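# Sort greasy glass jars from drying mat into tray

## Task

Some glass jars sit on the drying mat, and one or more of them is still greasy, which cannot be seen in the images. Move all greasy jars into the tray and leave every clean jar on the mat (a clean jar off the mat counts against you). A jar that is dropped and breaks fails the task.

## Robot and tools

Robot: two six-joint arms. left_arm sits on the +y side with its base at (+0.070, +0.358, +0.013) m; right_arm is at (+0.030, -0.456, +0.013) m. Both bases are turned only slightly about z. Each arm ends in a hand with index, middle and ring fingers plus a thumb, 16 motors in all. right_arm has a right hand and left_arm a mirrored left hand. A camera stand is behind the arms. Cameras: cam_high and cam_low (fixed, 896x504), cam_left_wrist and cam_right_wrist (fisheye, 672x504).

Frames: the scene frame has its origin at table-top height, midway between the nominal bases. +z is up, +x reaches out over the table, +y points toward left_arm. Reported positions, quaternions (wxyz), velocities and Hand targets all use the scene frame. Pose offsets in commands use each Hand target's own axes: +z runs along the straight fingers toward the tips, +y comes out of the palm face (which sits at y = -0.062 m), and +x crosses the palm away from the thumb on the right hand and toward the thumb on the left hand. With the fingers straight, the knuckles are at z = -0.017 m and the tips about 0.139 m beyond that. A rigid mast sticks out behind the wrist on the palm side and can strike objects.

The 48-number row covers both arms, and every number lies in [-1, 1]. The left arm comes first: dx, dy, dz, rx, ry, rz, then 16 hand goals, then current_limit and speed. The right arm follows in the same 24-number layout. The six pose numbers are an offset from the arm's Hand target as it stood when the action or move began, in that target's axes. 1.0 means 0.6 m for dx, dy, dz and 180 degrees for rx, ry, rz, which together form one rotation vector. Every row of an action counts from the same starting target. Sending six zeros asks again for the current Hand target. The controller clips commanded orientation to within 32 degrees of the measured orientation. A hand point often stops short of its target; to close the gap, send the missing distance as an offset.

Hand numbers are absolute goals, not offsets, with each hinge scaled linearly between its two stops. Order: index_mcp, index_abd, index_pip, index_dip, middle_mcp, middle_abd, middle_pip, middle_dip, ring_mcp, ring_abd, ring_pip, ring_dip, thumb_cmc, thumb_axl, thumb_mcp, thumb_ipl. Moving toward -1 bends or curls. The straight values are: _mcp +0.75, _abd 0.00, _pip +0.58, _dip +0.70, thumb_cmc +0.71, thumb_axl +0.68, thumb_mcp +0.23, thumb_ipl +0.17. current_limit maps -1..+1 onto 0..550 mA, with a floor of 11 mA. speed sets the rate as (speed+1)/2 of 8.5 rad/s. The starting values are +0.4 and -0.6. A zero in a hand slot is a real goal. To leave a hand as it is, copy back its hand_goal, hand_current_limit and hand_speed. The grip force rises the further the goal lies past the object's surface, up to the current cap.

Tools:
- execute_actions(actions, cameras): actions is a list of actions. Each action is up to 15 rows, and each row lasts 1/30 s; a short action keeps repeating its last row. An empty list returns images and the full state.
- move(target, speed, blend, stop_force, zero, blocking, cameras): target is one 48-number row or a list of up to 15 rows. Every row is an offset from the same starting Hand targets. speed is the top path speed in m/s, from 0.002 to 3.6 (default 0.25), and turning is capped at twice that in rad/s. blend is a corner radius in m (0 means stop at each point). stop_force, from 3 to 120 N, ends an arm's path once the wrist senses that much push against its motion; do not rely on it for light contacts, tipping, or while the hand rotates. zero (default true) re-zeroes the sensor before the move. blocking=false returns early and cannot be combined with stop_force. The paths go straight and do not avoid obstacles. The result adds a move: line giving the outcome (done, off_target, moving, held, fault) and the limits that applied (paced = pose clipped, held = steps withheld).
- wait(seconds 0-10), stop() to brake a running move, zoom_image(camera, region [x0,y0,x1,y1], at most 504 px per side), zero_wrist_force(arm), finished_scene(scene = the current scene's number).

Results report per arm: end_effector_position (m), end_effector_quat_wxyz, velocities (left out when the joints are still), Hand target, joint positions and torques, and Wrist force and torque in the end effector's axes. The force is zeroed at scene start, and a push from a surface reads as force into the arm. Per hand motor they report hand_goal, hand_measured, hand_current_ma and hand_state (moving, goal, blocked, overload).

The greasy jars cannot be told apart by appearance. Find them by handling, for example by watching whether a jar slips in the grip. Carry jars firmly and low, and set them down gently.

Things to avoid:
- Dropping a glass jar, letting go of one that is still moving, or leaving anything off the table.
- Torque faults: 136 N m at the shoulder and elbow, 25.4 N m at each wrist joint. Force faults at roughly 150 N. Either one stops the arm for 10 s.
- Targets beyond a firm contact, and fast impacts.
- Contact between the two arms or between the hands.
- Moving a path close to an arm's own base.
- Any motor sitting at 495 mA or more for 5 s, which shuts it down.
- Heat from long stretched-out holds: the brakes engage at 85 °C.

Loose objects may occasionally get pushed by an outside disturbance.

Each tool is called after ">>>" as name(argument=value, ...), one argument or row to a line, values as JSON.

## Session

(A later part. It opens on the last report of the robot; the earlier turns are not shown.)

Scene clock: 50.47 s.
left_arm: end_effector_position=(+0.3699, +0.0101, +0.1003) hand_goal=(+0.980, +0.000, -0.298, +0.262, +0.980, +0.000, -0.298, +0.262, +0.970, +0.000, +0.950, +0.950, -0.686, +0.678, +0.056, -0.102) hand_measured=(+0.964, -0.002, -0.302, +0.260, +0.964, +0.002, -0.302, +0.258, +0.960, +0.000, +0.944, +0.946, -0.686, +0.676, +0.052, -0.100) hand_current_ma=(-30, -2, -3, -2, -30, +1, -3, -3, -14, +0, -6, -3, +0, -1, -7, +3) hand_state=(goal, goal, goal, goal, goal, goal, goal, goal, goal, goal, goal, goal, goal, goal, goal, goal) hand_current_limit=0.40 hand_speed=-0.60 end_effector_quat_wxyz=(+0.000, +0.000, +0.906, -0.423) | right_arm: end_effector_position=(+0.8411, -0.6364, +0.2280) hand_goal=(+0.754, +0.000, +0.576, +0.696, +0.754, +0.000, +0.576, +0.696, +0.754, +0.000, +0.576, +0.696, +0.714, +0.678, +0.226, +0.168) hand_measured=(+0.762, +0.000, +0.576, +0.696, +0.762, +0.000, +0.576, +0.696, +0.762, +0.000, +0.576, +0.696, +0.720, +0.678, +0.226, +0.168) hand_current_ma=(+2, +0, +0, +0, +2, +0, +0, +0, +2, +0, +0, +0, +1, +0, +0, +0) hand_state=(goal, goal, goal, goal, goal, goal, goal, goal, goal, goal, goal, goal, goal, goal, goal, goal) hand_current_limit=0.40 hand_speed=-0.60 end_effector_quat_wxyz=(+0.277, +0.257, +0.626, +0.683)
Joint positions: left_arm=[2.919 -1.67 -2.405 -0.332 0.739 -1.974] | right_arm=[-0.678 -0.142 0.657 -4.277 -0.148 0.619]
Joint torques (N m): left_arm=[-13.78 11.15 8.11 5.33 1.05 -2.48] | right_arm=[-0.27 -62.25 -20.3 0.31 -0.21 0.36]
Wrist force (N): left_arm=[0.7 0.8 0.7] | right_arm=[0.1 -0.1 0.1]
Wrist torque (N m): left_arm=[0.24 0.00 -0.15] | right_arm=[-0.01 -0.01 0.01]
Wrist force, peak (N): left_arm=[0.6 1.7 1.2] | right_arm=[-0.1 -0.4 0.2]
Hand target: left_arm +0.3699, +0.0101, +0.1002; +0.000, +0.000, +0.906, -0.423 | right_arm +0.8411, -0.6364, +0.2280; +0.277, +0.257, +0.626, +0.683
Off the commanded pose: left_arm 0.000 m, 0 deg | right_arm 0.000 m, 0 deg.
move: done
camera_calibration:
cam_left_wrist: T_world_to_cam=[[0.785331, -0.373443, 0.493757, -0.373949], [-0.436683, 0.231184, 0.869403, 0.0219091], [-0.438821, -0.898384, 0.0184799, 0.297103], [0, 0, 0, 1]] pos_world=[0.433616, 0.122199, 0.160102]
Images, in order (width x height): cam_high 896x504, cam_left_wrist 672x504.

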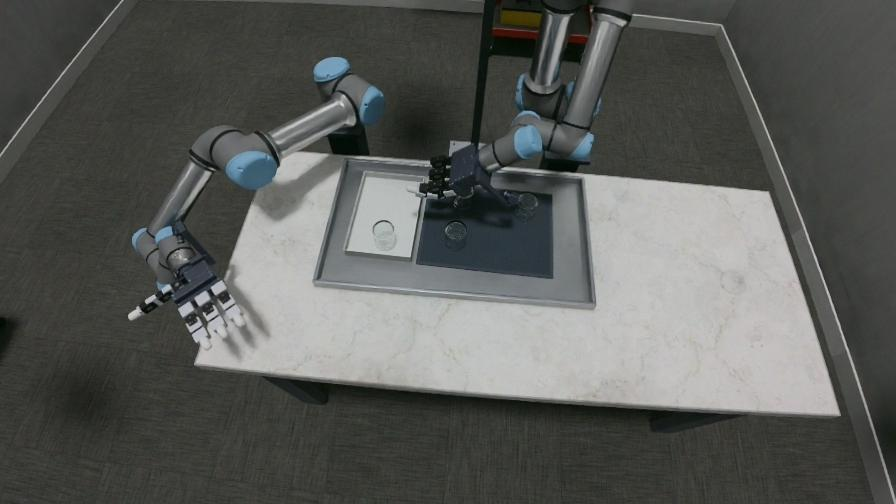

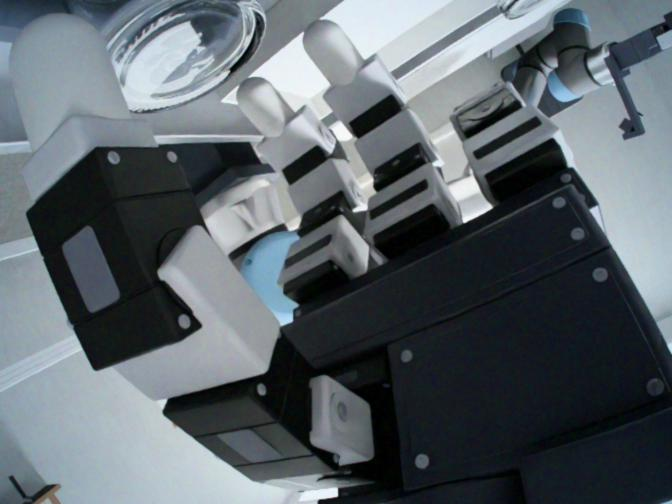

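>>> move(
  target=[0.0057,0.0597,0.0721,0,0,0,0.98,0,-0.299,0.261,0.98,0,-0.299,0.261,0.97,0,0.95,0.95,-0.686,0.678,0.056,-0.103,0.4,-0.6,0,0,0,0,0,0,0.754,0,0.576,0.696,0.754,0,0.576,0.696,0.754,0,0.576,0.696,0.714,0.678,0.226,0.168,0.4,-0.6],
  speed=0.1,
  stop_force=8,
  cameras=["cam_left_wrist"],
)

>>> move(
  target=[
    [0,0,0,0,0,0,0.98,0,-0.664,-0.101,0.98,0,-0.664,-0.101,0.97,0,0.95,0.95,-0.686,0.678,-0.12,0.254,0.6,-0.7,0,0,0,0,0,0,0.754,0,0.576,0.696,0.754,0,0.576,0.696,0.754,0,0.576,0.696,0.714,0.678,0.226,0.168,0.4,-0.6],
    [0,0,0,0,0,0,0.818,0,-0.664,-0.101,0.818,0,-0.664,-0.101,0.97,0,0.95,0.95,-0.686,0.678,-0.37,0.254,0.6,-0.85,0,0,0,0,0,0,0.754,0,0.576,0.696,0.754,0,0.576,0.696,0.754,0,0.576,0.696,0.714,0.678,0.226,0.168,0.4,-0.6],
  ],
  speed=0.05,
  cameras=["cam_left_wrist"],
)

>>> move(
  target=[0,0.0064,0.0054,0,0,0,0.818,0,-0.664,-0.101,0.818,0,-0.664,-0.101,0.97,0,0.95,0.95,-0.686,0.678,-0.37,0.254,0.6,-0.85,0,0,0,0,0,0,0.754,0,0.576,0.696,0.754,0,0.576,0.696,0.754,0,0.576,0.696,0.714,0.678,0.226,0.168,0.4,-0.6],
  speed=0.01,
  stop_force=10,
)

Scene clock: 54.03 s.
left_arm: end_effector_position=(+0.3664, -0.0001, +0.0450) hand_goal=(+0.980, +0.000, -0.298, +0.262, +0.980, +0.000, -0.298, +0.262, +0.970, +0.000, +0.950, +0.950, -0.686, +0.678, +0.056, -0.102) hand_measured=(+0.964, -0.002, -0.302, +0.260, +0.964, +0.002, -0.302, +0.258, +0.960, +0.000, +0.944, +0.946, -0.686, +0.676, +0.052, -0.100) hand_current_ma=(-30, -2, -3, -2, -30, +1, -3, -3, -14, +0, -6, -3, +0, -1, -7, +3) hand_state=(goal, goal, goal, goal, goal, goal, goal, goal, goal, goal, goal, goal, goal, goal, goal, goal) hand_current_limit=0.40 hand_speed=-0.60 end_effector_quat_wxyz=(+0.000, +0.000, +0.906, -0.423) | right_arm: end_effector_position=(+0.8411, -0.6364, +0.2280) hand_goal=(+0.754, +0.000, +0.576, +0.696, +0.754, +0.000, +0.576, +0.696, +0.754, +0.000, +0.576, +0.696, +0.714, +0.678, +0.226, +0.168) hand_measured=(+0.762, +0.000, +0.576, +0.696, +0.762, +0.000, +0.576, +0.696, +0.762, +0.000, +0.576, +0.696, +0.720, +0.678, +0.226, +0.168) hand_current_ma=(+2, +0, +0, +0, +2, +0, +0, +0, +2, +0, +0, +0, +1, +0, +0, +0) hand_state=(goal, goal, goal, goal, goal, goal, goal, goal, goal, goal, goal, goal, goal, goal, goal, goal) hand_current_limit=0.40 hand_speed=-0.60 end_effector_quat_wxyz=(+0.277, +0.257, +0.626, +0.683)
Joint positions: left_arm=[2.89 -1.857 -2.435 -0.085 0.748 -2.015] | right_arm=[-0.678 -0.142 0.657 -4.277 -0.148 0.619]
Joint torques (N m): left_arm=[-13.43 15.53 3.89 5.26 1.11 -2.31] | right_arm=[0.21 -62.08 -20.17 0.37 -0.24 0.21]
Wrist force (N): left_arm=[1.1 0.8 0.5] | right_arm=[0.0 0.1 0.0]
Wrist torque (N m): left_arm=[0.29 -0.04 -0.13] | right_arm=[0.02 0.01 0.00]
Wrist force, peak (N): left_arm=[0.8 1.0 0.9] | right_arm=[0.3 -0.3 0.1]
Hand target: left_arm +0.3664, -0.0001, +0.0450; +0.000, +0.000, +0.906, -0.423 | right_arm +0.8411, -0.6364, +0.2280; +0.277, +0.257, +0.626, +0.683
Off the commanded pose: left_arm 0.000 m, 0 deg | right_arm 0.000 m, 0 deg.
move: done
camera_calibration:
cam_left_wrist: T_world_to_cam=[[0.785332, -0.373353, 0.493823, -0.347801], [-0.436762, 0.231174, 0.869366, 0.0708994], [-0.43874, -0.898424, 0.0184817, 0.287438], [0, 0, 0, 1]] pos_world=[0.430216, 0.111999, 0.104802]
Images, in order (width x height): cam_left_wrist 672x504.

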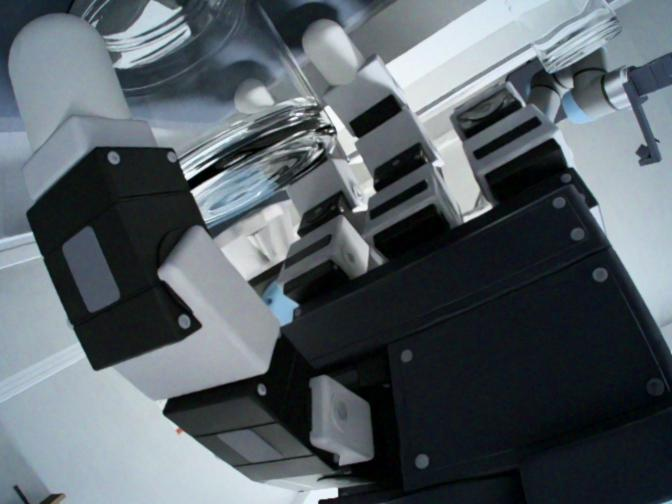

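Scene clock: 55.27 s.
left_arm: end_effector_position=(+0.3664, -0.0001, +0.0450) hand_goal=(+0.818, +0.000, -0.664, -0.100, +0.818, +0.000, -0.664, -0.100, +0.970, +0.000, +0.950, +0.950, -0.686, +0.678, -0.370, +0.254) hand_measured=(+0.920, -0.002, -0.646, -0.106, +0.852, +0.002, -0.656, -0.098, +0.960, +0.000, +0.944, +0.946, -0.688, +0.676, -0.168, +0.260) hand_current_ma=(+361, -1, +32, -6, +79, +1, +11, +1, -15, +0, -6, -3, -1, -1, +440, +12) hand_state=(blocked, goal, goal, goal, blocked, goal, goal, goal, goal, goal, goal, goal, goal, goal, blocked, goal) hand_current_limit=0.60 hand_speed=-0.85 end_effector_quat_wxyz=(+0.000, +0.000, +0.906, -0.423) | right_arm: end_effector_position=(+0.8411, -0.6364, +0.2280) hand_goal=(+0.754, +0.000, +0.576, +0.696, +0.754, +0.000, +0.576, +0.696, +0.754, +0.000, +0.576, +0.696, +0.714, +0.678, +0.226, +0.168) hand_measured=(+0.762, +0.000, +0.576, +0.696, +0.762, +0.000, +0.576, +0.696, +0.762, +0.000, +0.576, +0.696, +0.720, +0.678, +0.226, +0.168) hand_current_ma=(+2, +0, +0, +0, +2, +0, +0, +0, +2, +0, +0, +0, +1, +0, +0, +0) hand_state=(goal, goal, goal, goal, goal, goal, goal, goal, goal, goal, goal, goal, goal, goal, goal, goal) hand_current_limit=0.40 hand_speed=-0.60 end_effector_quat_wxyz=(+0.277, +0.257, +0.626, +0.683)
Joint positions: left_arm=[2.89 -1.857 -2.435 -0.085 0.748 -2.015] | right_arm=[-0.678 -0.142 0.657 -4.277 -0.148 0.619]
Joint torques (N m): left_arm=[-11.83 16.41 5.1 4.65 0.43 -2.03] | right_arm=[0.5 -62.13 -20.15 0.36 -0.14 0.19]
Wrist force (N): left_arm=[0.4 -4.3 0.1] | right_arm=[0.1 0.1 0.2]
Wrist torque (N m): left_arm=[0.31 0.01 -0.18] | right_arm=[0.00 -0.01 0.01]
Wrist force, peak (N): left_arm=[0.4 -4.3 0.1] | right_arm=[0.3 -0.3 0.0]
Hand target: left_arm +0.3664, -0.0001, +0.0450; +0.000, +0.000, +0.906, -0.423 | right_arm +0.8411, -0.6364, +0.2280; +0.277, +0.257, +0.626, +0.683
Off the commanded pose: left_arm 0.000 m, 0 deg | right_arm 0.000 m, 0 deg.
move: done
camera_calibration:
cam_left_wrist: T_world_to_cam=[[0.785332, -0.373353, 0.493823, -0.347801], [-0.436762, 0.231174, 0.869366, 0.0708994], [-0.43874, -0.898424, 0.0184817, 0.287438], [0, 0, 0, 1]] pos_world=[0.430216, 0.111999, 0.104802]
Images, in order (width x height): cam_left_wrist 672x504.

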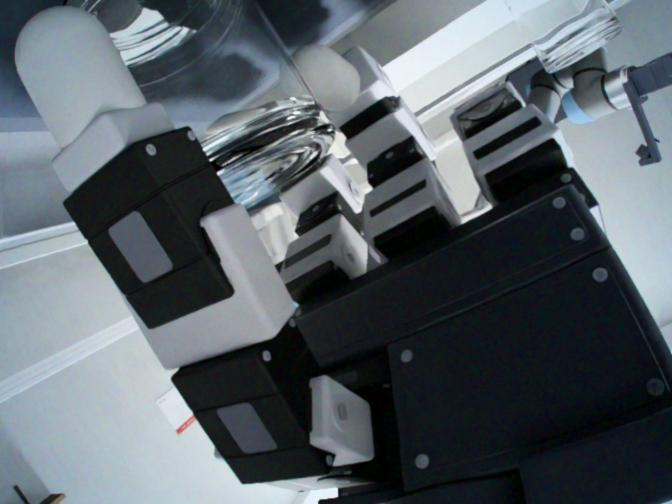

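Scene clock: 56.63 s.
left_arm: end_effector_position=(+0.3665, -0.0001, +0.0438) hand_goal=(+0.818, +0.000, -0.664, -0.100, +0.818, +0.000, -0.664, -0.100, +0.970, +0.000, +0.950, +0.950, -0.686, +0.678, -0.370, +0.254) hand_measured=(+0.920, -0.002, -0.646, -0.122, +0.850, +0.002, -0.658, -0.110, +0.960, +0.000, +0.944, +0.946, -0.688, +0.676, -0.168, +0.262) hand_current_ma=(+360, -1, +32, -43, +76, +1, +7, -15, -15, +0, -6, -3, -1, -1, +440, +16) hand_state=(blocked, goal, goal, blocked, blocked, goal, goal, goal, goal, goal, goal, goal, goal, goal, blocked, goal) hand_current_limit=0.60 hand_speed=-0.85 end_effector_quat_wxyz=(+0.000, +0.000, +0.906, -0.423) | right_arm: end_effector_position=(+0.8411, -0.6364, +0.2280) hand_goal=(+0.754, +0.000, +0.576, +0.696, +0.754, +0.000, +0.576, +0.696, +0.754, +0.000, +0.576, +0.696, +0.714, +0.678, +0.226, +0.168) hand_measured=(+0.762, +0.000, +0.576, +0.696, +0.762, +0.000, +0.576, +0.696, +0.762, +0.000, +0.576, +0.696, +0.720, +0.678, +0.226, +0.168) hand_current_ma=(+2, +0, +0, +0, +2, +0, +0, +0, +2, +0, +0, +0, +1, +0, +0, +0) hand_state=(goal, goal, goal, goal, goal, goal, goal, goal, goal, goal, goal, goal, goal, goal, goal, goal) hand_current_limit=0.40 hand_speed=-0.60 end_effector_quat_wxyz=(+0.277, +0.257, +0.626, +0.683)
Joint positions: left_arm=[2.89 -1.861 -2.436 -0.08 0.748 -2.015] | right_arm=[-0.678 -0.142 0.657 -4.277 -0.148 0.619]
Joint torques (N m): left_arm=[-11.75 30.22 17.73 -0.34 -0.1 -1.27] | right_arm=[0.63 -62.13 -20.59 0.25 -0.16 0.24]
Wrist force (N): left_arm=[0.2 -6.1 -1.5] | right_arm=[0.0 0.0 0.1]
Wrist torque (N m): left_arm=[0.30 0.00 -0.17] | right_arm=[0.00 0.00 0.01]
Wrist force, peak (N): left_arm=[0.8 -12.7 -5.8] | right_arm=[0.0 -0.3 0.3]
Hand target: left_arm +0.3665, -0.0001, +0.0438; +0.000, +0.000, +0.906, -0.423 (not the last commanded pose) | right_arm +0.8411, -0.6364, +0.2280; +0.277, +0.257, +0.626, +0.683
Off the commanded pose: left_arm 0.004 m, 0 deg | right_arm 0.000 m, 0 deg.
move: contact (left_arm)

>>> move(
  target=[0,-0.0015,-0.0013,0,0,0,0.818,0,-0.664,-0.101,0.818,0,-0.664,-0.101,0.97,0,0.95,0.95,-0.686,0.678,-0.37,0.254,0.6,-0.85,0,0,0,0,0,0,0.754,0,0.576,0.696,0.754,0,0.576,0.696,0.754,0,0.576,0.696,0.714,0.678,0.226,0.168,0.4,-0.6],
  speed=0.02,
)

>>> move(
  target=[
    [0,0,0,0,0,0,0.98,0,-0.664,-0.101,0.98,0,-0.664,-0.101,0.97,0,0.95,0.95,-0.686,0.678,-0.12,0.254,0.6,-0.8,0,0,0,0,0,0,0.754,0,0.576,0.696,0.754,0,0.576,0.696,0.754,0,0.576,0.696,0.714,0.678,0.226,0.168,0.4,-0.6],
    [0,0,0,0,0,0,0.98,0,-0.299,0.261,0.98,0,-0.299,0.261,0.97,0,0.95,0.95,-0.686,0.678,0.056,-0.103,0.4,-0.6,0,0,0,0,0,0,0.754,0,0.576,0.696,0.754,0,0.576,0.696,0.754,0,0.576,0.696,0.714,0.678,0.226,0.168,0.4,-0.6],
  ],
  speed=0.1,
)

>>> move(
  target=[
    [0,-0.1596,-0.1340,0,0,0,0.98,0,-0.299,0.261,0.98,0,-0.299,0.261,0.97,0,0.95,0.95,-0.686,0.678,0.056,-0.103,0.4,-0.6,0,0,0,0,0,0,0.754,0,0.576,0.696,0.754,0,0.576,0.696,0.754,0,0.576,0.696,0.714,0.678,0.226,0.168,0.4,-0.6],
    [-0.2409,-0.1660,-0.1263,0,0,0,0.98,0,-0.299,0.261,0.98,0,-0.299,0.261,0.97,0,0.95,0.95,-0.686,0.678,0.056,-0.103,0.4,-0.6,0,0,0,0,0,0,0.754,0,0.576,0.696,0.754,0,0.576,0.696,0.754,0,0.576,0.696,0.714,0.678,0.226,0.168,0.4,-0.6],
    [-0.2409,-0.0766,-0.0513,0,0,0,0.98,0,-0.299,0.261,0.98,0,-0.299,0.261,0.97,0,0.95,0.95,-0.686,0.678,0.056,-0.103,0.4,-0.6,0,0,0,0,0,0,0.754,0,0.576,0.696,0.754,0,0.576,0.696,0.754,0,0.576,0.696,0.714,0.678,0.226,0.168,0.4,-0.6],
  ],
  speed=[0.15,0.25,0.15],
  blend=[0.03,0.02,0],
  cameras=["cam_high","cam_left_wrist"],
)

>>> zoom_image(
  camera="cam_left_wrist",
  region=[80, 0, 290, 130],
)

>>> zoom_image(
  camera="cam_high",
  region=[420, 150, 600, 280],
)

Scene clock: 58.07 s.
left_arm: end_effector_position=(+0.3665, -0.0001, +0.0450) hand_goal=(+0.818, +0.000, -0.664, -0.100, +0.818, +0.000, -0.664, -0.100, +0.970, +0.000, +0.950, +0.950, -0.686, +0.678, -0.370, +0.254) hand_measured=(+0.920, -0.002, -0.640, -0.114, +0.850, +0.002, -0.652, -0.102, +0.960, +0.000, +0.944, +0.946, -0.686, +0.678, -0.174, +0.262) hand_current_ma=(+360, -1, +48, -21, +76, +1, +18, -2, -15, +0, -6, -3, +0, +0, +440, +16) hand_state=(blocked, goal, blocked, goal, blocked, goal, goal, goal, goal, goal, goal, goal, goal, goal, blocked, goal) hand_current_limit=0.60 hand_speed=-0.85 end_effector_quat_wxyz=(+0.000, +0.000, +0.906, -0.423) | right_arm: end_effector_position=(+0.8411, -0.6364, +0.2280) hand_goal=(+0.754, +0.000, +0.576, +0.696, +0.754, +0.000, +0.576, +0.696, +0.754, +0.000, +0.576, +0.696, +0.714, +0.678, +0.226, +0.168) hand_measured=(+0.762, +0.000, +0.576, +0.696, +0.762, +0.000, +0.576, +0.696, +0.762, +0.000, +0.576, +0.696, +0.720, +0.678, +0.226, +0.168) hand_current_ma=(+2, +0, +0, +0, +2, +0, +0, +0, +2, +0, +0, +0, +1, +0, +0, +0) hand_state=(goal, goal, goal, goal, goal, goal, goal, goal, goal, goal, goal, goal, goal, goal, goal, goal) hand_current_limit=0.40 hand_speed=-0.60 end_effector_quat_wxyz=(+0.277, +0.257, +0.626, +0.683)
Joint positions: left_arm=[2.89 -1.857 -2.435 -0.085 0.748 -2.015] | right_arm=[-0.678 -0.142 0.657 -4.277 -0.148 0.619]
Joint torques (N m): left_arm=[-4.11 32.24 19.16 0.06 -0.48 0.37] | right_arm=[0.8 -61.58 -20.91 0.2 -0.07 0.32]
Wrist force (N): left_arm=[1.0 -3.4 1.3] | right_arm=[0.1 -0.1 0.2]
Wrist torque (N m): left_arm=[0.33 -0.01 -0.16] | right_arm=[-0.02 -0.01 0.01]
Wrist force, peak (N): left_arm=[0.0 -6.9 -1.9] | right_arm=[0.2 -0.4 0.0]
Hand target: left_arm +0.3665, -0.0001, +0.0450; +0.000, +0.000, +0.906, -0.423 | right_arm +0.8411, -0.6364, +0.2280; +0.277, +0.257, +0.626, +0.683
Off the commanded pose: left_arm 0.000 m, 0 deg | right_arm 0.000 m, 0 deg.
move: done

Scene clock: 59.23 s.
left_arm: end_effector_position=(+0.3665, -0.0001, +0.0450) hand_goal=(+0.980, +0.000, -0.298, +0.262, +0.980, +0.000, -0.298, +0.262, +0.970, +0.000, +0.950, +0.950, -0.686, +0.678, +0.056, -0.102) hand_measured=(+0.964, -0.002, -0.302, +0.260, +0.964, +0.002, -0.302, +0.258, +0.960, +0.000, +0.944, +0.946, -0.688, +0.678, +0.050, -0.100) hand_current_ma=(-30, -1, -4, -2, -30, +1, -4, -3, -15, +0, -6, -3, -1, +0, -9, +3) hand_state=(goal, goal, goal, goal, goal, goal, goal, goal, goal, goal, goal, goal, goal, goal, goal, goal) hand_current_limit=0.40 hand_speed=-0.60 end_effector_quat_wxyz=(+0.000, +0.000, +0.906, -0.423) | right_arm: end_effector_position=(+0.8411, -0.6364, +0.2280) hand_goal=(+0.754, +0.000, +0.576, +0.696, +0.754, +0.000, +0.576, +0.696, +0.754, +0.000, +0.576, +0.696, +0.714, +0.678, +0.226, +0.168) hand_measured=(+0.762, +0.000, +0.576, +0.696, +0.762, +0.000, +0.576, +0.696, +0.762, +0.000, +0.576, +0.696, +0.720, +0.678, +0.226, +0.168) hand_current_ma=(+2, +0, +0, +0, +2, +0, +0, +0, +2, +0, +0, +0, +1, +0, +0, +0) hand_state=(goal, goal, goal, goal, goal, goal, goal, goal, goal, goal, goal, goal, goal, goal, goal, goal) hand_current_limit=0.40 hand_speed=-0.60 end_effector_quat_wxyz=(+0.277, +0.257, +0.626, +0.683)
Joint positions: left_arm=[2.89 -1.857 -2.435 -0.085 0.748 -2.015] | right_arm=[-0.678 -0.142 0.657 -4.277 -0.148 0.619]
Joint torques (N m): left_arm=[7.53 32.28 20.1 0.38 -2.12 2.07] | right_arm=[0.08 -62.11 -20.12 0.15 -0.09 0.39]
Wrist force (N): left_arm=[0.9 0.4 0.3] | right_arm=[0.1 -0.1 0.1]
Wrist torque (N m): left_arm=[0.25 -0.02 -0.13] | right_arm=[-0.01 -0.01 0.01]
Wrist force, peak (N): left_arm=[1.0 -3.0 0.8] | right_arm=[-0.1 -0.4 0.1]
Hand target: left_arm +0.3665, -0.0001, +0.0450; +0.000, +0.000, +0.906, -0.423 | right_arm +0.8411, -0.6364, +0.2280; +0.277, +0.257, +0.626, +0.683
Off the commanded pose: left_arm 0.000 m, 0 deg | right_arm 0.000 m, 0 deg.
move: done

Scene clock: 61.80 s.
left_arm: end_effector_position=(+0.5110, -0.0058, +0.1000) hand_goal=(+0.980, +0.000, -0.298, +0.262, +0.980, +0.000, -0.298, +0.262, +0.970, +0.000, +0.950, +0.950, -0.686, +0.678, +0.056, -0.102) hand_measured=(+0.964, -0.002, -0.302, +0.260, +0.964, +0.002, -0.302, +0.258, +0.960, +0.000, +0.944, +0.946, -0.688, +0.678, +0.050, -0.100) hand_current_ma=(-30, -1, -4, -2, -30, +1, -4, -3, -15, +0, -6, -3, -1, +0, -8, +3) hand_state=(goal, goal, goal, goal, goal, goal, goal, goal, goal, goal, goal, goal, goal, goal, goal, goal) hand_current_limit=0.40 hand_speed=-0.60 end_effector_quat_wxyz=(+0.000, +0.000, +0.906, -0.423) | right_arm: end_effector_position=(+0.8411, -0.6364, +0.2280) hand_goal=(+0.754, +0.000, +0.576, +0.696, +0.754, +0.000, +0.576, +0.696, +0.754, +0.000, +0.576, +0.696, +0.714, +0.678, +0.226, +0.168) hand_measured=(+0.762, +0.000, +0.576, +0.696, +0.762, +0.000, +0.576, +0.696, +0.762, +0.000, +0.576, +0.696, +0.720, +0.678, +0.226, +0.168) hand_current_ma=(+2, +0, +0, +0, +2, +0, +0, +0, +2, +0, +0, +0, +1, +0, +0, +0) hand_state=(goal, goal, goal, goal, goal, goal, goal, goal, goal, goal, goal, goal, goal, goal, goal, goal) hand_current_limit=0.40 hand_speed=-0.60 end_effector_quat_wxyz=(+0.277, +0.257, +0.626, +0.683)
Joint positions: left_arm=[2.962 -1.915 -2.052 -0.486 0.727 -1.913] | right_arm=[-0.678 -0.142 0.657 -4.277 -0.148 0.619]
Joint torques (N m): left_arm=[-12.61 23.56 10.1 5.45 0.96 -2.27] | right_arm=[0.19 -61.99 -20.42 0.09 -0.1 0.33]
Wrist force (N): left_arm=[1.3 0.6 0.6] | right_arm=[0.1 -0.1 0.0]
Wrist torque (N m): left_arm=[0.26 -0.03 -0.15] | right_arm=[0.00 -0.01 0.01]
Wrist force, peak (N): left_arm=[1.2 1.4 1.2] | right_arm=[0.2 -0.2 0.3]
Hand target: left_arm +0.5110, -0.0059, +0.1000; +0.000, +0.000, +0.906, -0.423 | right_arm +0.8411, -0.6364, +0.2280; +0.277, +0.257, +0.626, +0.683
Off the commanded pose: left_arm 0.000 m, 0 deg | right_arm 0.000 m, 0 deg.
move: done
camera_calibration:
cam_left_wrist: T_world_to_cam=[[0.785332, -0.373353, 0.493823, -0.490648], [-0.436762, 0.231174, 0.869366, 0.0875578], [-0.43874, -0.898424, 0.0184817, 0.344742], [0, 0, 0, 1]] pos_world=[0.574816, 0.106299, 0.159802]
Images, in order (width x height): cam_high 896x504, cam_left_wrist 672x504.

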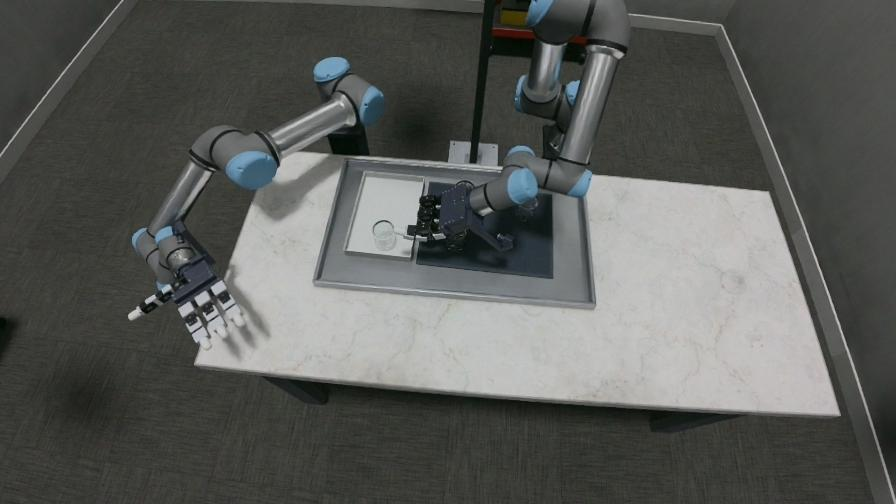

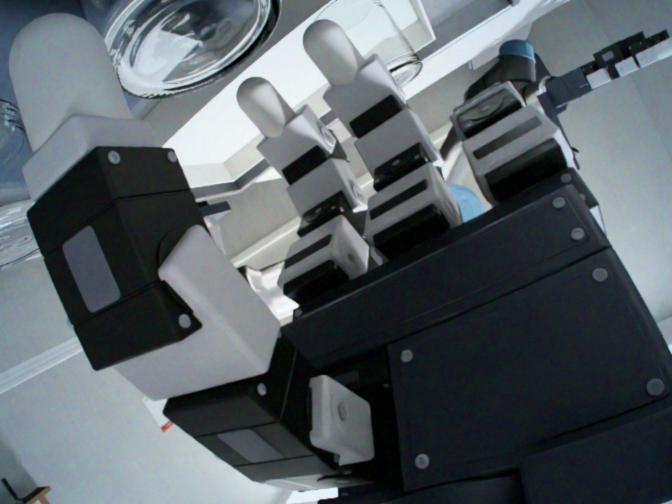

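Scaled by 2.400 from the camera's 672x504 image, which has a finer 960x720 frame.

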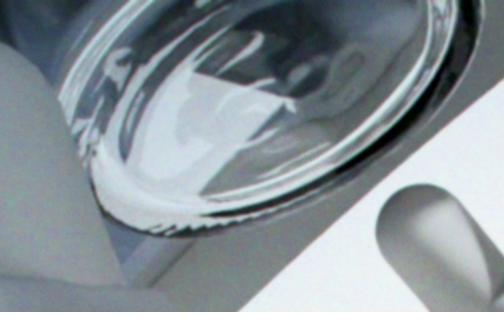

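Scaled by 2.800.

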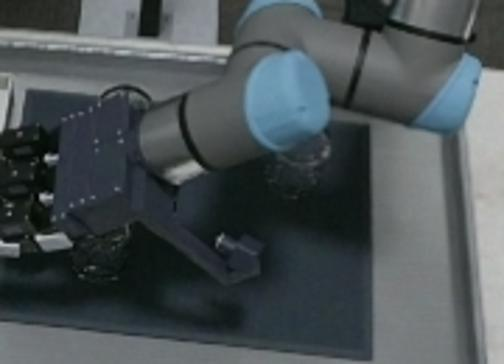

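>>> move(
  target=[-0.0070,0.0619,0.0688,0,0,0,0.98,0,-0.299,0.261,0.98,0,-0.299,0.261,0.97,0,0.95,0.95,-0.686,0.678,0.056,-0.103,0.4,-0.6,0,0,0,0,0,0,0.754,0,0.576,0.696,0.754,0,0.576,0.696,0.754,0,0.576,0.696,0.714,0.678,0.226,0.168,0.4,-0.6],
  speed=0.1,
  stop_force=8,
  cameras=["cam_left_wrist"],
)

>>> move(
  target=[
    [0,0,0,0,0,0,0.98,0,-0.664,-0.101,0.98,0,-0.664,-0.101,0.97,0,0.95,0.95,-0.686,0.678,-0.12,0.254,0.6,-0.7,0,0,0,0,0,0,0.754,0,0.576,0.696,0.754,0,0.576,0.696,0.754,0,0.576,0.696,0.714,0.678,0.226,0.168,0.4,-0.6],
    [0,0,0,0,0,0,0.818,0,-0.664,-0.101,0.818,0,-0.664,-0.101,0.97,0,0.95,0.95,-0.686,0.678,-0.37,0.254,0.6,-0.85,0,0,0,0,0,0,0.754,0,0.576,0.696,0.754,0,0.576,0.696,0.754,0,0.576,0.696,0.714,0.678,0.226,0.168,0.4,-0.6],
  ],
  speed=0.05,
  cameras=["cam_left_wrist"],
)

>>> move(
  target=[0,0.0064,0.0054,0,0,0,0.818,0,-0.664,-0.101,0.818,0,-0.664,-0.101,0.97,0,0.95,0.95,-0.686,0.678,-0.37,0.254,0.6,-0.85,0,0,0,0,0,0,0.754,0,0.576,0.696,0.754,0,0.576,0.696,0.754,0,0.576,0.696,0.714,0.678,0.226,0.168,0.4,-0.6],
  speed=0.01,
  stop_force=10,
)

Scene clock: 64.00 s.
left_arm: end_effector_position=(+0.5152, -0.0136, +0.0450) hand_goal=(+0.980, +0.000, -0.298, +0.262, +0.980, +0.000, -0.298, +0.262, +0.970, +0.000, +0.950, +0.950, -0.686, +0.678, +0.056, -0.102) hand_measured=(+0.964, -0.002, -0.302, +0.260, +0.964, +0.002, -0.302, +0.258, +0.960, +0.000, +0.944, +0.946, -0.688, +0.678, +0.050, -0.100) hand_current_ma=(-30, -1, -4, -2, -30, +1, -4, -3, -15, +0, -6, -3, -1, +0, -8, +3) hand_state=(goal, goal, goal, goal, goal, goal, goal, goal, goal, goal, goal, goal, goal, goal, goal, goal) hand_current_limit=0.40 hand_speed=-0.60 end_effector_quat_wxyz=(+0.000, +0.000, +0.906, -0.423) | right_arm: end_effector_position=(+0.8411, -0.6364, +0.2280) hand_goal=(+0.754, +0.000, +0.576, +0.696, +0.754, +0.000, +0.576, +0.696, +0.754, +0.000, +0.576, +0.696, +0.714, +0.678, +0.226, +0.168) hand_measured=(+0.762, +0.000, +0.576, +0.696, +0.762, +0.000, +0.576, +0.696, +0.762, +0.000, +0.576, +0.696, +0.720, +0.678, +0.226, +0.168) hand_current_ma=(+2, +0, +0, +0, +2, +0, +0, +0, +2, +0, +0, +0, +1, +0, +0, +0) hand_state=(goal, goal, goal, goal, goal, goal, goal, goal, goal, goal, goal, goal, goal, goal, goal, goal) hand_current_limit=0.40 hand_speed=-0.60 end_effector_quat_wxyz=(+0.277, +0.257, +0.626, +0.683)
Joint positions: left_arm=[2.949 -2.046 -2.062 -0.331 0.73 -1.932] | right_arm=[-0.678 -0.142 0.657 -4.277 -0.148 0.619]
Joint torques (N m): left_arm=[-13.02 26.74 24.22 5.19 1.15 -2.31] | right_arm=[0.14 -61.84 -20.74 0.06 -0.1 0.35]
Wrist force (N): left_arm=[1.1 0.5 0.7] | right_arm=[0.2 -0.1 0.0]
Wrist torque (N m): left_arm=[0.21 -0.03 -0.11] | right_arm=[-0.01 -0.02 0.01]
Wrist force, peak (N): left_arm=[0.8 1.3 1.1] | right_arm=[0.2 -0.3 0.1]
Hand target: left_arm +0.5152, -0.0136, +0.0450; +0.000, +0.000, +0.906, -0.423 | right_arm +0.8411, -0.6364, +0.2280; +0.277, +0.257, +0.626, +0.683
Off the commanded pose: left_arm 0.000 m, 0 deg | right_arm 0.000 m, 0 deg.
move: done
camera_calibration:
cam_left_wrist: T_world_to_cam=[[0.785276, -0.373378, 0.493892, -0.469671], [-0.436862, 0.231125, 0.869329, 0.139077], [-0.438739, -0.898426, 0.0183821, 0.340604], [0, 0, 0, 1]] pos_world=[0.579016, 0.0984988, 0.104802]
Images, in order (width x height): cam_left_wrist 672x504.

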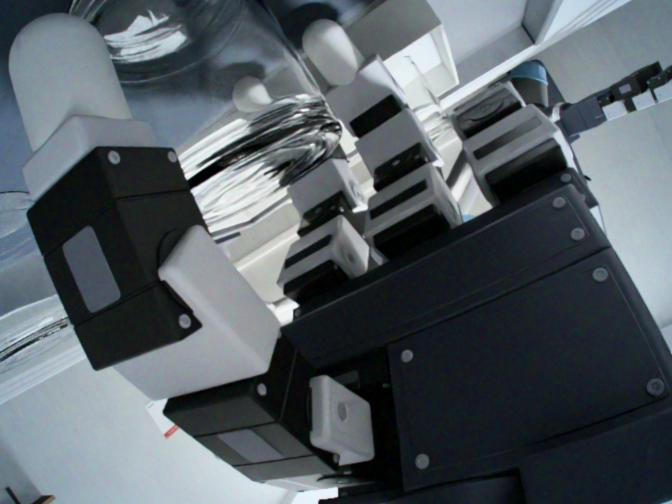

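Scene clock: 65.23 s.
left_arm: end_effector_position=(+0.5152, -0.0137, +0.0450) hand_goal=(+0.818, +0.000, -0.664, -0.100, +0.818, +0.000, -0.664, -0.100, +0.970, +0.000, +0.950, +0.950, -0.686, +0.678, -0.370, +0.254) hand_measured=(+0.916, -0.002, -0.646, -0.104, +0.872, +0.000, -0.652, -0.100, +0.960, +0.000, +0.944, +0.946, -0.686, +0.678, -0.170, +0.260) hand_current_ma=(+335, -1, +32, -4, +148, +0, +17, +0, -15, +0, -6, -3, +0, +0, +440, +12) hand_state=(blocked, goal, goal, goal, blocked, goal, goal, goal, goal, goal, goal, goal, goal, goal, blocked, goal) hand_current_limit=0.60 hand_speed=-0.85 end_effector_quat_wxyz=(+0.000, +0.000, +0.906, -0.423) | right_arm: end_effector_position=(+0.8411, -0.6364, +0.2280) hand_goal=(+0.754, +0.000, +0.576, +0.696, +0.754, +0.000, +0.576, +0.696, +0.754, +0.000, +0.576, +0.696, +0.714, +0.678, +0.226, +0.168) hand_measured=(+0.762, +0.000, +0.576, +0.696, +0.762, +0.000, +0.576, +0.696, +0.762, +0.000, +0.576, +0.696, +0.720, +0.678, +0.226, +0.168) hand_current_ma=(+2, +0, +0, +0, +2, +0, +0, +0, +2, +0, +0, +0, +1, +0, +0, +0) hand_state=(goal, goal, goal, goal, goal, goal, goal, goal, goal, goal, goal, goal, goal, goal, goal, goal) hand_current_limit=0.40 hand_speed=-0.60 end_effector_quat_wxyz=(+0.277, +0.257, +0.626, +0.683)
Joint positions: left_arm=[2.949 -2.046 -2.062 -0.331 0.73 -1.932] | right_arm=[-0.678 -0.142 0.657 -4.277 -0.148 0.619]
Joint torques (N m): left_arm=[-11.35 26.85 21.47 4.48 0.74 -2] | right_arm=[0.46 -62.38 -20.58 0.13 -0.04 0.26]
Wrist force (N): left_arm=[0.9 -3.8 1.0] | right_arm=[0.2 -0.1 0.0]
Wrist torque (N m): left_arm=[0.30 0.01 -0.15] | right_arm=[0.00 -0.02 0.02]
Wrist force, peak (N): left_arm=[0.8 -4.6 0.8] | right_arm=[0.1 -0.1 0.3]
Hand target: left_arm +0.5152, -0.0136, +0.0450; +0.000, +0.000, +0.906, -0.423 | right_arm +0.8411, -0.6364, +0.2280; +0.277, +0.257, +0.626, +0.683
Off the commanded pose: left_arm 0.000 m, 0 deg | right_arm 0.000 m, 0 deg.
move: done
camera_calibration:
cam_left_wrist: T_world_to_cam=[[0.785255, -0.373366, 0.493936, -0.469664], [-0.436902, 0.231143, 0.869304, 0.1391], [-0.438738, -0.898427, 0.0183823, 0.340604], [0, 0, 0, 1]] pos_world=[0.579016, 0.0984989, 0.104802]
Images, in order (width x height): cam_left_wrist 672x504.

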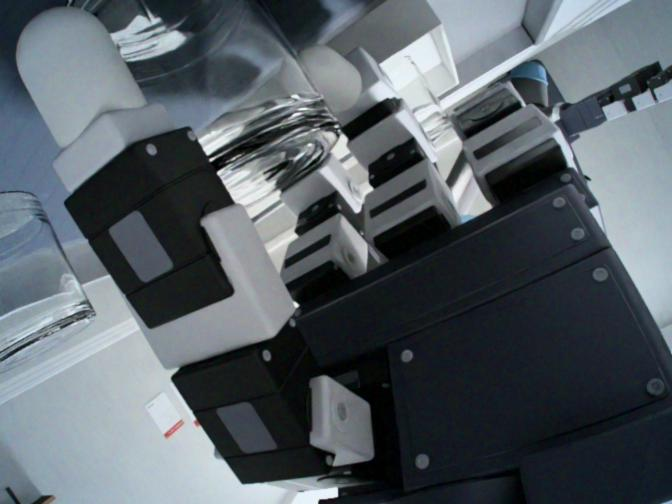

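Scene clock: 66.60 s.
left_arm: end_effector_position=(+0.5153, -0.0137, +0.0439) hand_goal=(+0.818, +0.000, -0.664, -0.100, +0.818, +0.000, -0.664, -0.100, +0.970, +0.000, +0.950, +0.950, -0.686, +0.678, -0.370, +0.254) hand_measured=(+0.916, -0.002, -0.646, -0.120, +0.870, +0.000, -0.654, -0.112, +0.960, +0.000, +0.944, +0.946, -0.686, +0.678, -0.170, +0.262) hand_current_ma=(+335, -1, +31, -37, +141, +0, +15, -17, -15, +0, -6, -3, +0, -1, +440, +16) hand_state=(blocked, goal, goal, blocked, blocked, goal, goal, goal, goal, goal, goal, goal, goal, goal, blocked, goal) hand_current_limit=0.60 hand_speed=-0.85 end_effector_quat_wxyz=(+0.000, +0.000, +0.906, -0.423) | right_arm: end_effector_position=(+0.8411, -0.6364, +0.2280) hand_goal=(+0.754, +0.000, +0.576, +0.696, +0.754, +0.000, +0.576, +0.696, +0.754, +0.000, +0.576, +0.696, +0.714, +0.678, +0.226, +0.168) hand_measured=(+0.762, +0.000, +0.576, +0.696, +0.762, +0.000, +0.576, +0.696, +0.762, +0.000, +0.576, +0.696, +0.720, +0.678, +0.226, +0.168) hand_current_ma=(+2, +0, +0, +0, +2, +0, +0, +0, +2, +0, +0, +0, +1, +0, +0, +0) hand_state=(goal, goal, goal, goal, goal, goal, goal, goal, goal, goal, goal, goal, goal, goal, goal, goal) hand_current_limit=0.40 hand_speed=-0.60 end_effector_quat_wxyz=(+0.277, +0.257, +0.626, +0.683)
Joint positions: left_arm=[2.949 -2.048 -2.062 -0.328 0.73 -1.932] | right_arm=[-0.678 -0.142 0.657 -4.277 -0.148 0.619]
Joint torques (N m): left_arm=[-10.21 40.36 21.88 -0.19 0.67 -1.65] | right_arm=[0.81 -62.49 -21.06 0.11 -0.04 0.36]
Wrist force (N): left_arm=[0.6 -6.1 -1.1] | right_arm=[0.3 0.1 0.1]
Wrist torque (N m): left_arm=[0.26 0.02 -0.14] | right_arm=[0.00 -0.03 0.02]
Wrist force, peak (N): left_arm=[1.1 -12.3 -5.0] | right_arm=[0.4 -0.3 0.1]
Hand target: left_arm +0.5153, -0.0137, +0.0439; +0.000, +0.000, +0.906, -0.423 (not the last commanded pose) | right_arm +0.8411, -0.6364, +0.2280; +0.277, +0.257, +0.626, +0.683
Off the commanded pose: left_arm 0.004 m, 0 deg | right_arm 0.000 m, 0 deg.
move: contact (left_arm)

>>> move(
  target=[0,-0.0015,-0.0013,0,0,0,0.818,0,-0.664,-0.101,0.818,0,-0.664,-0.101,0.97,0,0.95,0.95,-0.686,0.678,-0.37,0.254,0.6,-0.85,0,0,0,0,0,0,0.754,0,0.576,0.696,0.754,0,0.576,0.696,0.754,0,0.576,0.696,0.714,0.678,0.226,0.168,0.4,-0.6],
  speed=0.02,
)

>>> move(
  target=[
    [0,0,0,0,0,0,0.98,0,-0.664,-0.101,0.98,0,-0.664,-0.101,0.97,0,0.95,0.95,-0.686,0.678,-0.12,0.254,0.6,-0.8,0,0,0,0,0,0,0.754,0,0.576,0.696,0.754,0,0.576,0.696,0.754,0,0.576,0.696,0.714,0.678,0.226,0.168,0.4,-0.6],
    [0,0,0,0,0,0,0.98,0,-0.299,0.261,0.98,0,-0.299,0.261,0.97,0,0.95,0.95,-0.686,0.678,0.056,-0.103,0.4,-0.6,0,0,0,0,0,0,0.754,0,0.576,0.696,0.754,0,0.576,0.696,0.754,0,0.576,0.696,0.714,0.678,0.226,0.168,0.4,-0.6],
  ],
  speed=0.1,
)

>>> move(
  target=[
    [0,-0.1915,-0.1608,0,0,0,0.98,0,-0.299,0.261,0.98,0,-0.299,0.261,0.97,0,0.95,0.95,-0.686,0.678,0.056,-0.103,0.4,-0.6,0,0,0,0,0,0,0.754,0,0.576,0.696,0.754,0,0.576,0.696,0.754,0,0.576,0.696,0.714,0.678,0.226,0.168,0.4,-0.6],
    [-0.2000,0.1301,-0.8069,0,0,0,0.98,0,-0.299,0.261,0.98,0,-0.299,0.261,0.97,0,0.95,0.95,-0.686,0.678,0.056,-0.103,0.4,-0.6,0,0,0,0,0,0,0.754,0,0.576,0.696,0.754,0,0.576,0.696,0.754,0,0.576,0.696,0.714,0.678,0.226,0.168,0.4,-0.6],
  ],
  speed=[0.15,0.35],
  blend=[0.03,0],
  cameras=["cam_high","cam_low"],
)

>>> zoom_image(
  camera="cam_high",
  region=[320, 140, 600, 300],
)

Scene clock: 67.83 s.
left_arm: end_effector_position=(+0.5153, -0.0137, +0.0450) hand_goal=(+0.818, +0.000, -0.664, -0.100, +0.818, +0.000, -0.664, -0.100, +0.970, +0.000, +0.950, +0.950, -0.686, +0.678, -0.370, +0.254) hand_measured=(+0.916, -0.002, -0.640, -0.110, +0.868, +0.000, -0.648, -0.102, +0.960, +0.000, +0.944, +0.946, -0.684, +0.678, -0.176, +0.262) hand_current_ma=(+335, -1, +44, -13, +138, +0, +25, -2, -15, +0, -6, -3, +1, -1, +440, +16) hand_state=(blocked, goal, blocked, goal, blocked, goal, goal, goal, goal, goal, goal, goal, goal, goal, blocked, goal) hand_current_limit=0.60 hand_speed=-0.85 end_effector_quat_wxyz=(+0.000, +0.000, +0.906, -0.423) | right_arm: end_effector_position=(+0.8411, -0.6364, +0.2280) hand_goal=(+0.754, +0.000, +0.576, +0.696, +0.754, +0.000, +0.576, +0.696, +0.754, +0.000, +0.576, +0.696, +0.714, +0.678, +0.226, +0.168) hand_measured=(+0.762, +0.000, +0.576, +0.696, +0.762, +0.000, +0.576, +0.696, +0.762, +0.000, +0.576, +0.696, +0.720, +0.678, +0.226, +0.168) hand_current_ma=(+2, +0, +0, +0, +2, +0, +0, +0, +2, +0, +0, +0, +1, +0, +0, +0) hand_state=(goal, goal, goal, goal, goal, goal, goal, goal, goal, goal, goal, goal, goal, goal, goal, goal) hand_current_limit=0.40 hand_speed=-0.60 end_effector_quat_wxyz=(+0.277, +0.257, +0.626, +0.683)
Joint positions: left_arm=[2.949 -2.046 -2.061 -0.331 0.73 -1.932] | right_arm=[-0.678 -0.142 0.657 -4.277 -0.148 0.619]
Joint torques (N m): left_arm=[-5.72 41.66 22.94 0.11 0.32 -0.21] | right_arm=[0.11 -62.39 -20.65 0.07 0.12 0.39]
Wrist force (N): left_arm=[1.2 -2.3 1.5] | right_arm=[0.2 -0.2 0.2]
Wrist torque (N m): left_arm=[0.34 -0.01 -0.14] | right_arm=[-0.03 -0.02 0.01]
Wrist force, peak (N): left_arm=[0.7 -6.0 -1.1] | right_arm=[0.1 -0.3 -0.1]
Hand target: left_arm +0.5153, -0.0137, +0.0451; +0.000, +0.000, +0.906, -0.423 | right_arm +0.8411, -0.6364, +0.2280; +0.277, +0.257, +0.626, +0.683
Off the commanded pose: left_arm 0.000 m, 0 deg | right_arm 0.000 m, 0 deg.
move: done

Scene clock: 69.00 s.
left_arm: end_effector_position=(+0.5153, -0.0137, +0.0451) hand_goal=(+0.980, +0.000, -0.298, +0.262, +0.980, +0.000, -0.298, +0.262, +0.970, +0.000, +0.950, +0.950, -0.686, +0.678, +0.056, -0.102) hand_measured=(+0.964, -0.002, -0.302, +0.260, +0.964, +0.000, -0.302, +0.258, +0.960, +0.000, +0.944, +0.946, -0.686, +0.678, +0.050, -0.100) hand_current_ma=(-30, -1, -4, -2, -30, +0, -4, -3, -15, +0, -6, -3, +0, -1, -9, +3) hand_state=(goal, goal, goal, goal, goal, goal, goal, goal, goal, goal, goal, goal, goal, goal, goal, goal) hand_current_limit=0.40 hand_speed=-0.60 end_effector_quat_wxyz=(+0.000, +0.000, +0.906, -0.423) | right_arm: end_effector_position=(+0.8411, -0.6364, +0.2280) hand_goal=(+0.754, +0.000, +0.576, +0.696, +0.754, +0.000, +0.576, +0.696, +0.754, +0.000, +0.576, +0.696, +0.714, +0.678, +0.226, +0.168) hand_measured=(+0.762, +0.000, +0.576, +0.696, +0.762, +0.000, +0.576, +0.696, +0.762, +0.000, +0.576, +0.696, +0.720, +0.678, +0.226, +0.168) hand_current_ma=(+2, +0, +0, +0, +2, +0, +0, +0, +2, +0, +0, +0, +1, +0, +0, +0) hand_state=(goal, goal, goal, goal, goal, goal, goal, goal, goal, goal, goal, goal, goal, goal, goal, goal) hand_current_limit=0.40 hand_speed=-0.60 end_effector_quat_wxyz=(+0.277, +0.257, +0.626, +0.683)
Joint positions: left_arm=[2.949 -2.046 -2.061 -0.331 0.73 -1.932] | right_arm=[-0.678 -0.142 0.657 -4.277 -0.148 0.619]
Joint torques (N m): left_arm=[7.26 43.36 23.43 0.51 -0.66 2.47] | right_arm=[0.13 -62.19 -20.91 0.1 0.07 0.27]
Wrist force (N): left_arm=[0.8 0.8 0.8] | right_arm=[0.0 0.0 0.1]
Wrist torque (N m): left_arm=[0.24 -0.01 -0.13] | right_arm=[-0.01 0.00 0.00]
Wrist force, peak (N): left_arm=[1.0 -2.9 1.2] | right_arm=[0.3 -0.1 0.2]
Hand target: left_arm +0.5153, -0.0137, +0.0451; +0.000, +0.000, +0.906, -0.423 | right_arm +0.8411, -0.6364, +0.2280; +0.277, +0.257, +0.626, +0.683
Off the commanded pose: left_arm 0.000 m, 0 deg | right_arm 0.000 m, 0 deg.
move: done

Scene clock: 72.10 s.
left_arm: end_effector_position=(+0.6350, +0.4076, +0.2961) hand_goal=(+0.980, +0.000, -0.298, +0.262, +0.980, +0.000, -0.298, +0.262, +0.970, +0.000, +0.950, +0.950, -0.686, +0.678, +0.056, -0.102) hand_measured=(+0.964, -0.002, -0.302, +0.260, +0.964, +0.000, -0.302, +0.258, +0.960, +0.000, +0.944, +0.946, -0.686, +0.678, +0.052, -0.100) hand_current_ma=(-30, -1, -3, -2, -30, +0, -3, -3, -15, +0, -6, -3, +0, -1, -6, +2) hand_state=(goal, goal, goal, goal, goal, goal, goal, goal, goal, goal, goal, goal, goal, goal, goal, goal) hand_current_limit=0.40 hand_speed=-0.60 end_effector_quat_wxyz=(+0.000, +0.000, +0.906, -0.423) | right_arm: end_effector_position=(+0.8411, -0.6364, +0.2280) hand_goal=(+0.754, +0.000, +0.576, +0.696, +0.754, +0.000, +0.576, +0.696, +0.754, +0.000, +0.576, +0.696, +0.714, +0.678, +0.226, +0.168) hand_measured=(+0.762, +0.000, +0.576, +0.696, +0.762, +0.000, +0.576, +0.696, +0.762, +0.000, +0.576, +0.696, +0.720, +0.678, +0.226, +0.168) hand_current_ma=(+2, +0, +0, +0, +2, +0, +0, +0, +2, +0, +0, +0, +1, +0, +0, +0) hand_state=(goal, goal, goal, goal, goal, goal, goal, goal, goal, goal, goal, goal, goal, goal, goal, goal) hand_current_limit=0.40 hand_speed=-0.60 end_effector_quat_wxyz=(+0.277, +0.257, +0.626, +0.683)
Joint positions: left_arm=[3.689 -1.855 -1.349 -2.029 0.834 -0.863] | right_arm=[-0.678 -0.142 0.657 -4.277 -0.148 0.619]
Joint torques (N m): left_arm=[11.83 26.55 31.2 -0.88 1.35 2.38] | right_arm=[0.83 -62.1 -20.79 -0.04 0.06 0.37]
Wrist force (N): left_arm=[0.9 0.6 0.5] | right_arm=[0.1 -0.2 0.0]
Wrist torque (N m): left_arm=[0.30 -0.07 -0.30] | right_arm=[-0.02 -0.01 0.01]
Wrist force, peak (N): left_arm=[1.0 1.7 1.3] | right_arm=[0.3 -0.4 0.0]
Hand target: left_arm +0.6350, +0.4077, +0.2961; +0.000, +0.000, +0.906, -0.423 | right_arm +0.8411, -0.6364, +0.2280; +0.277, +0.257, +0.626, +0.683
Off the commanded pose: left_arm 0.000 m, 0 deg | right_arm 0.000 m, 0 deg.
move: done
Images, in order (width x height): cam_high 896x504, cam_low 896x504.

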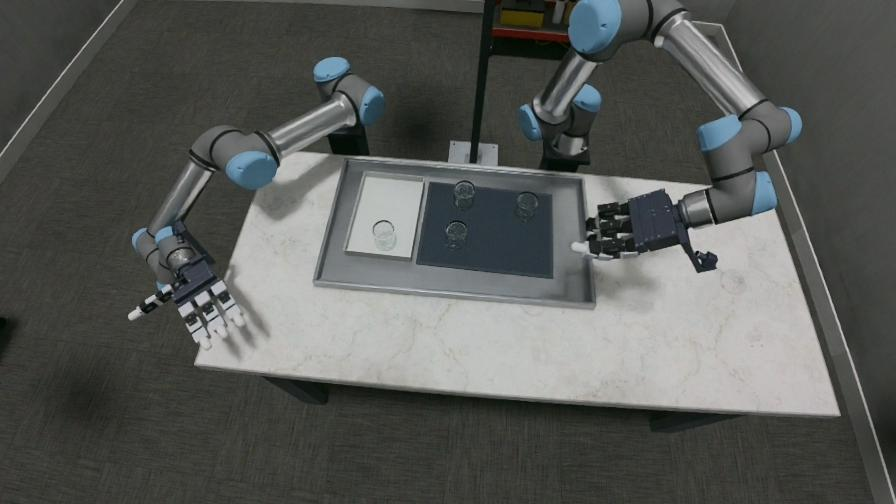

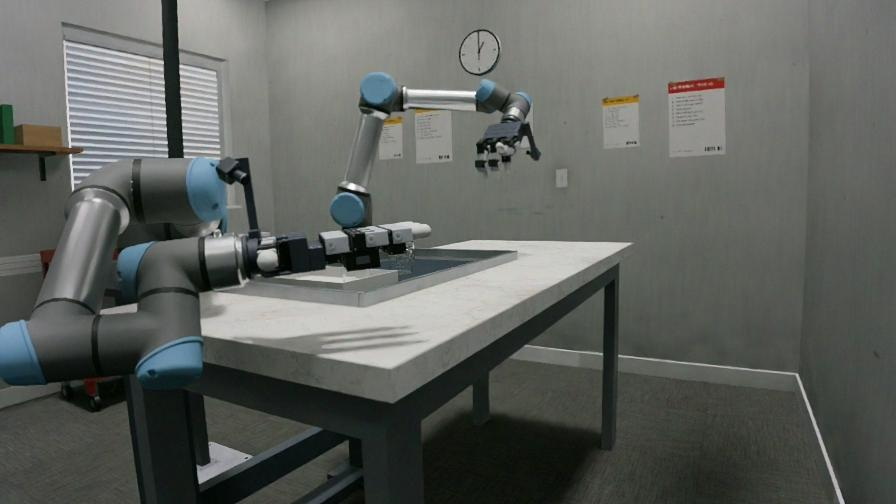

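Scaled by 1.800.

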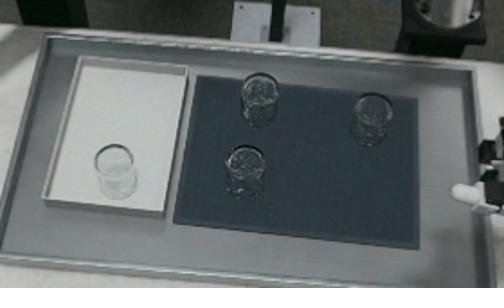

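>>> finished_scene(
  scene=2,
)

The scene is finished: the task was done.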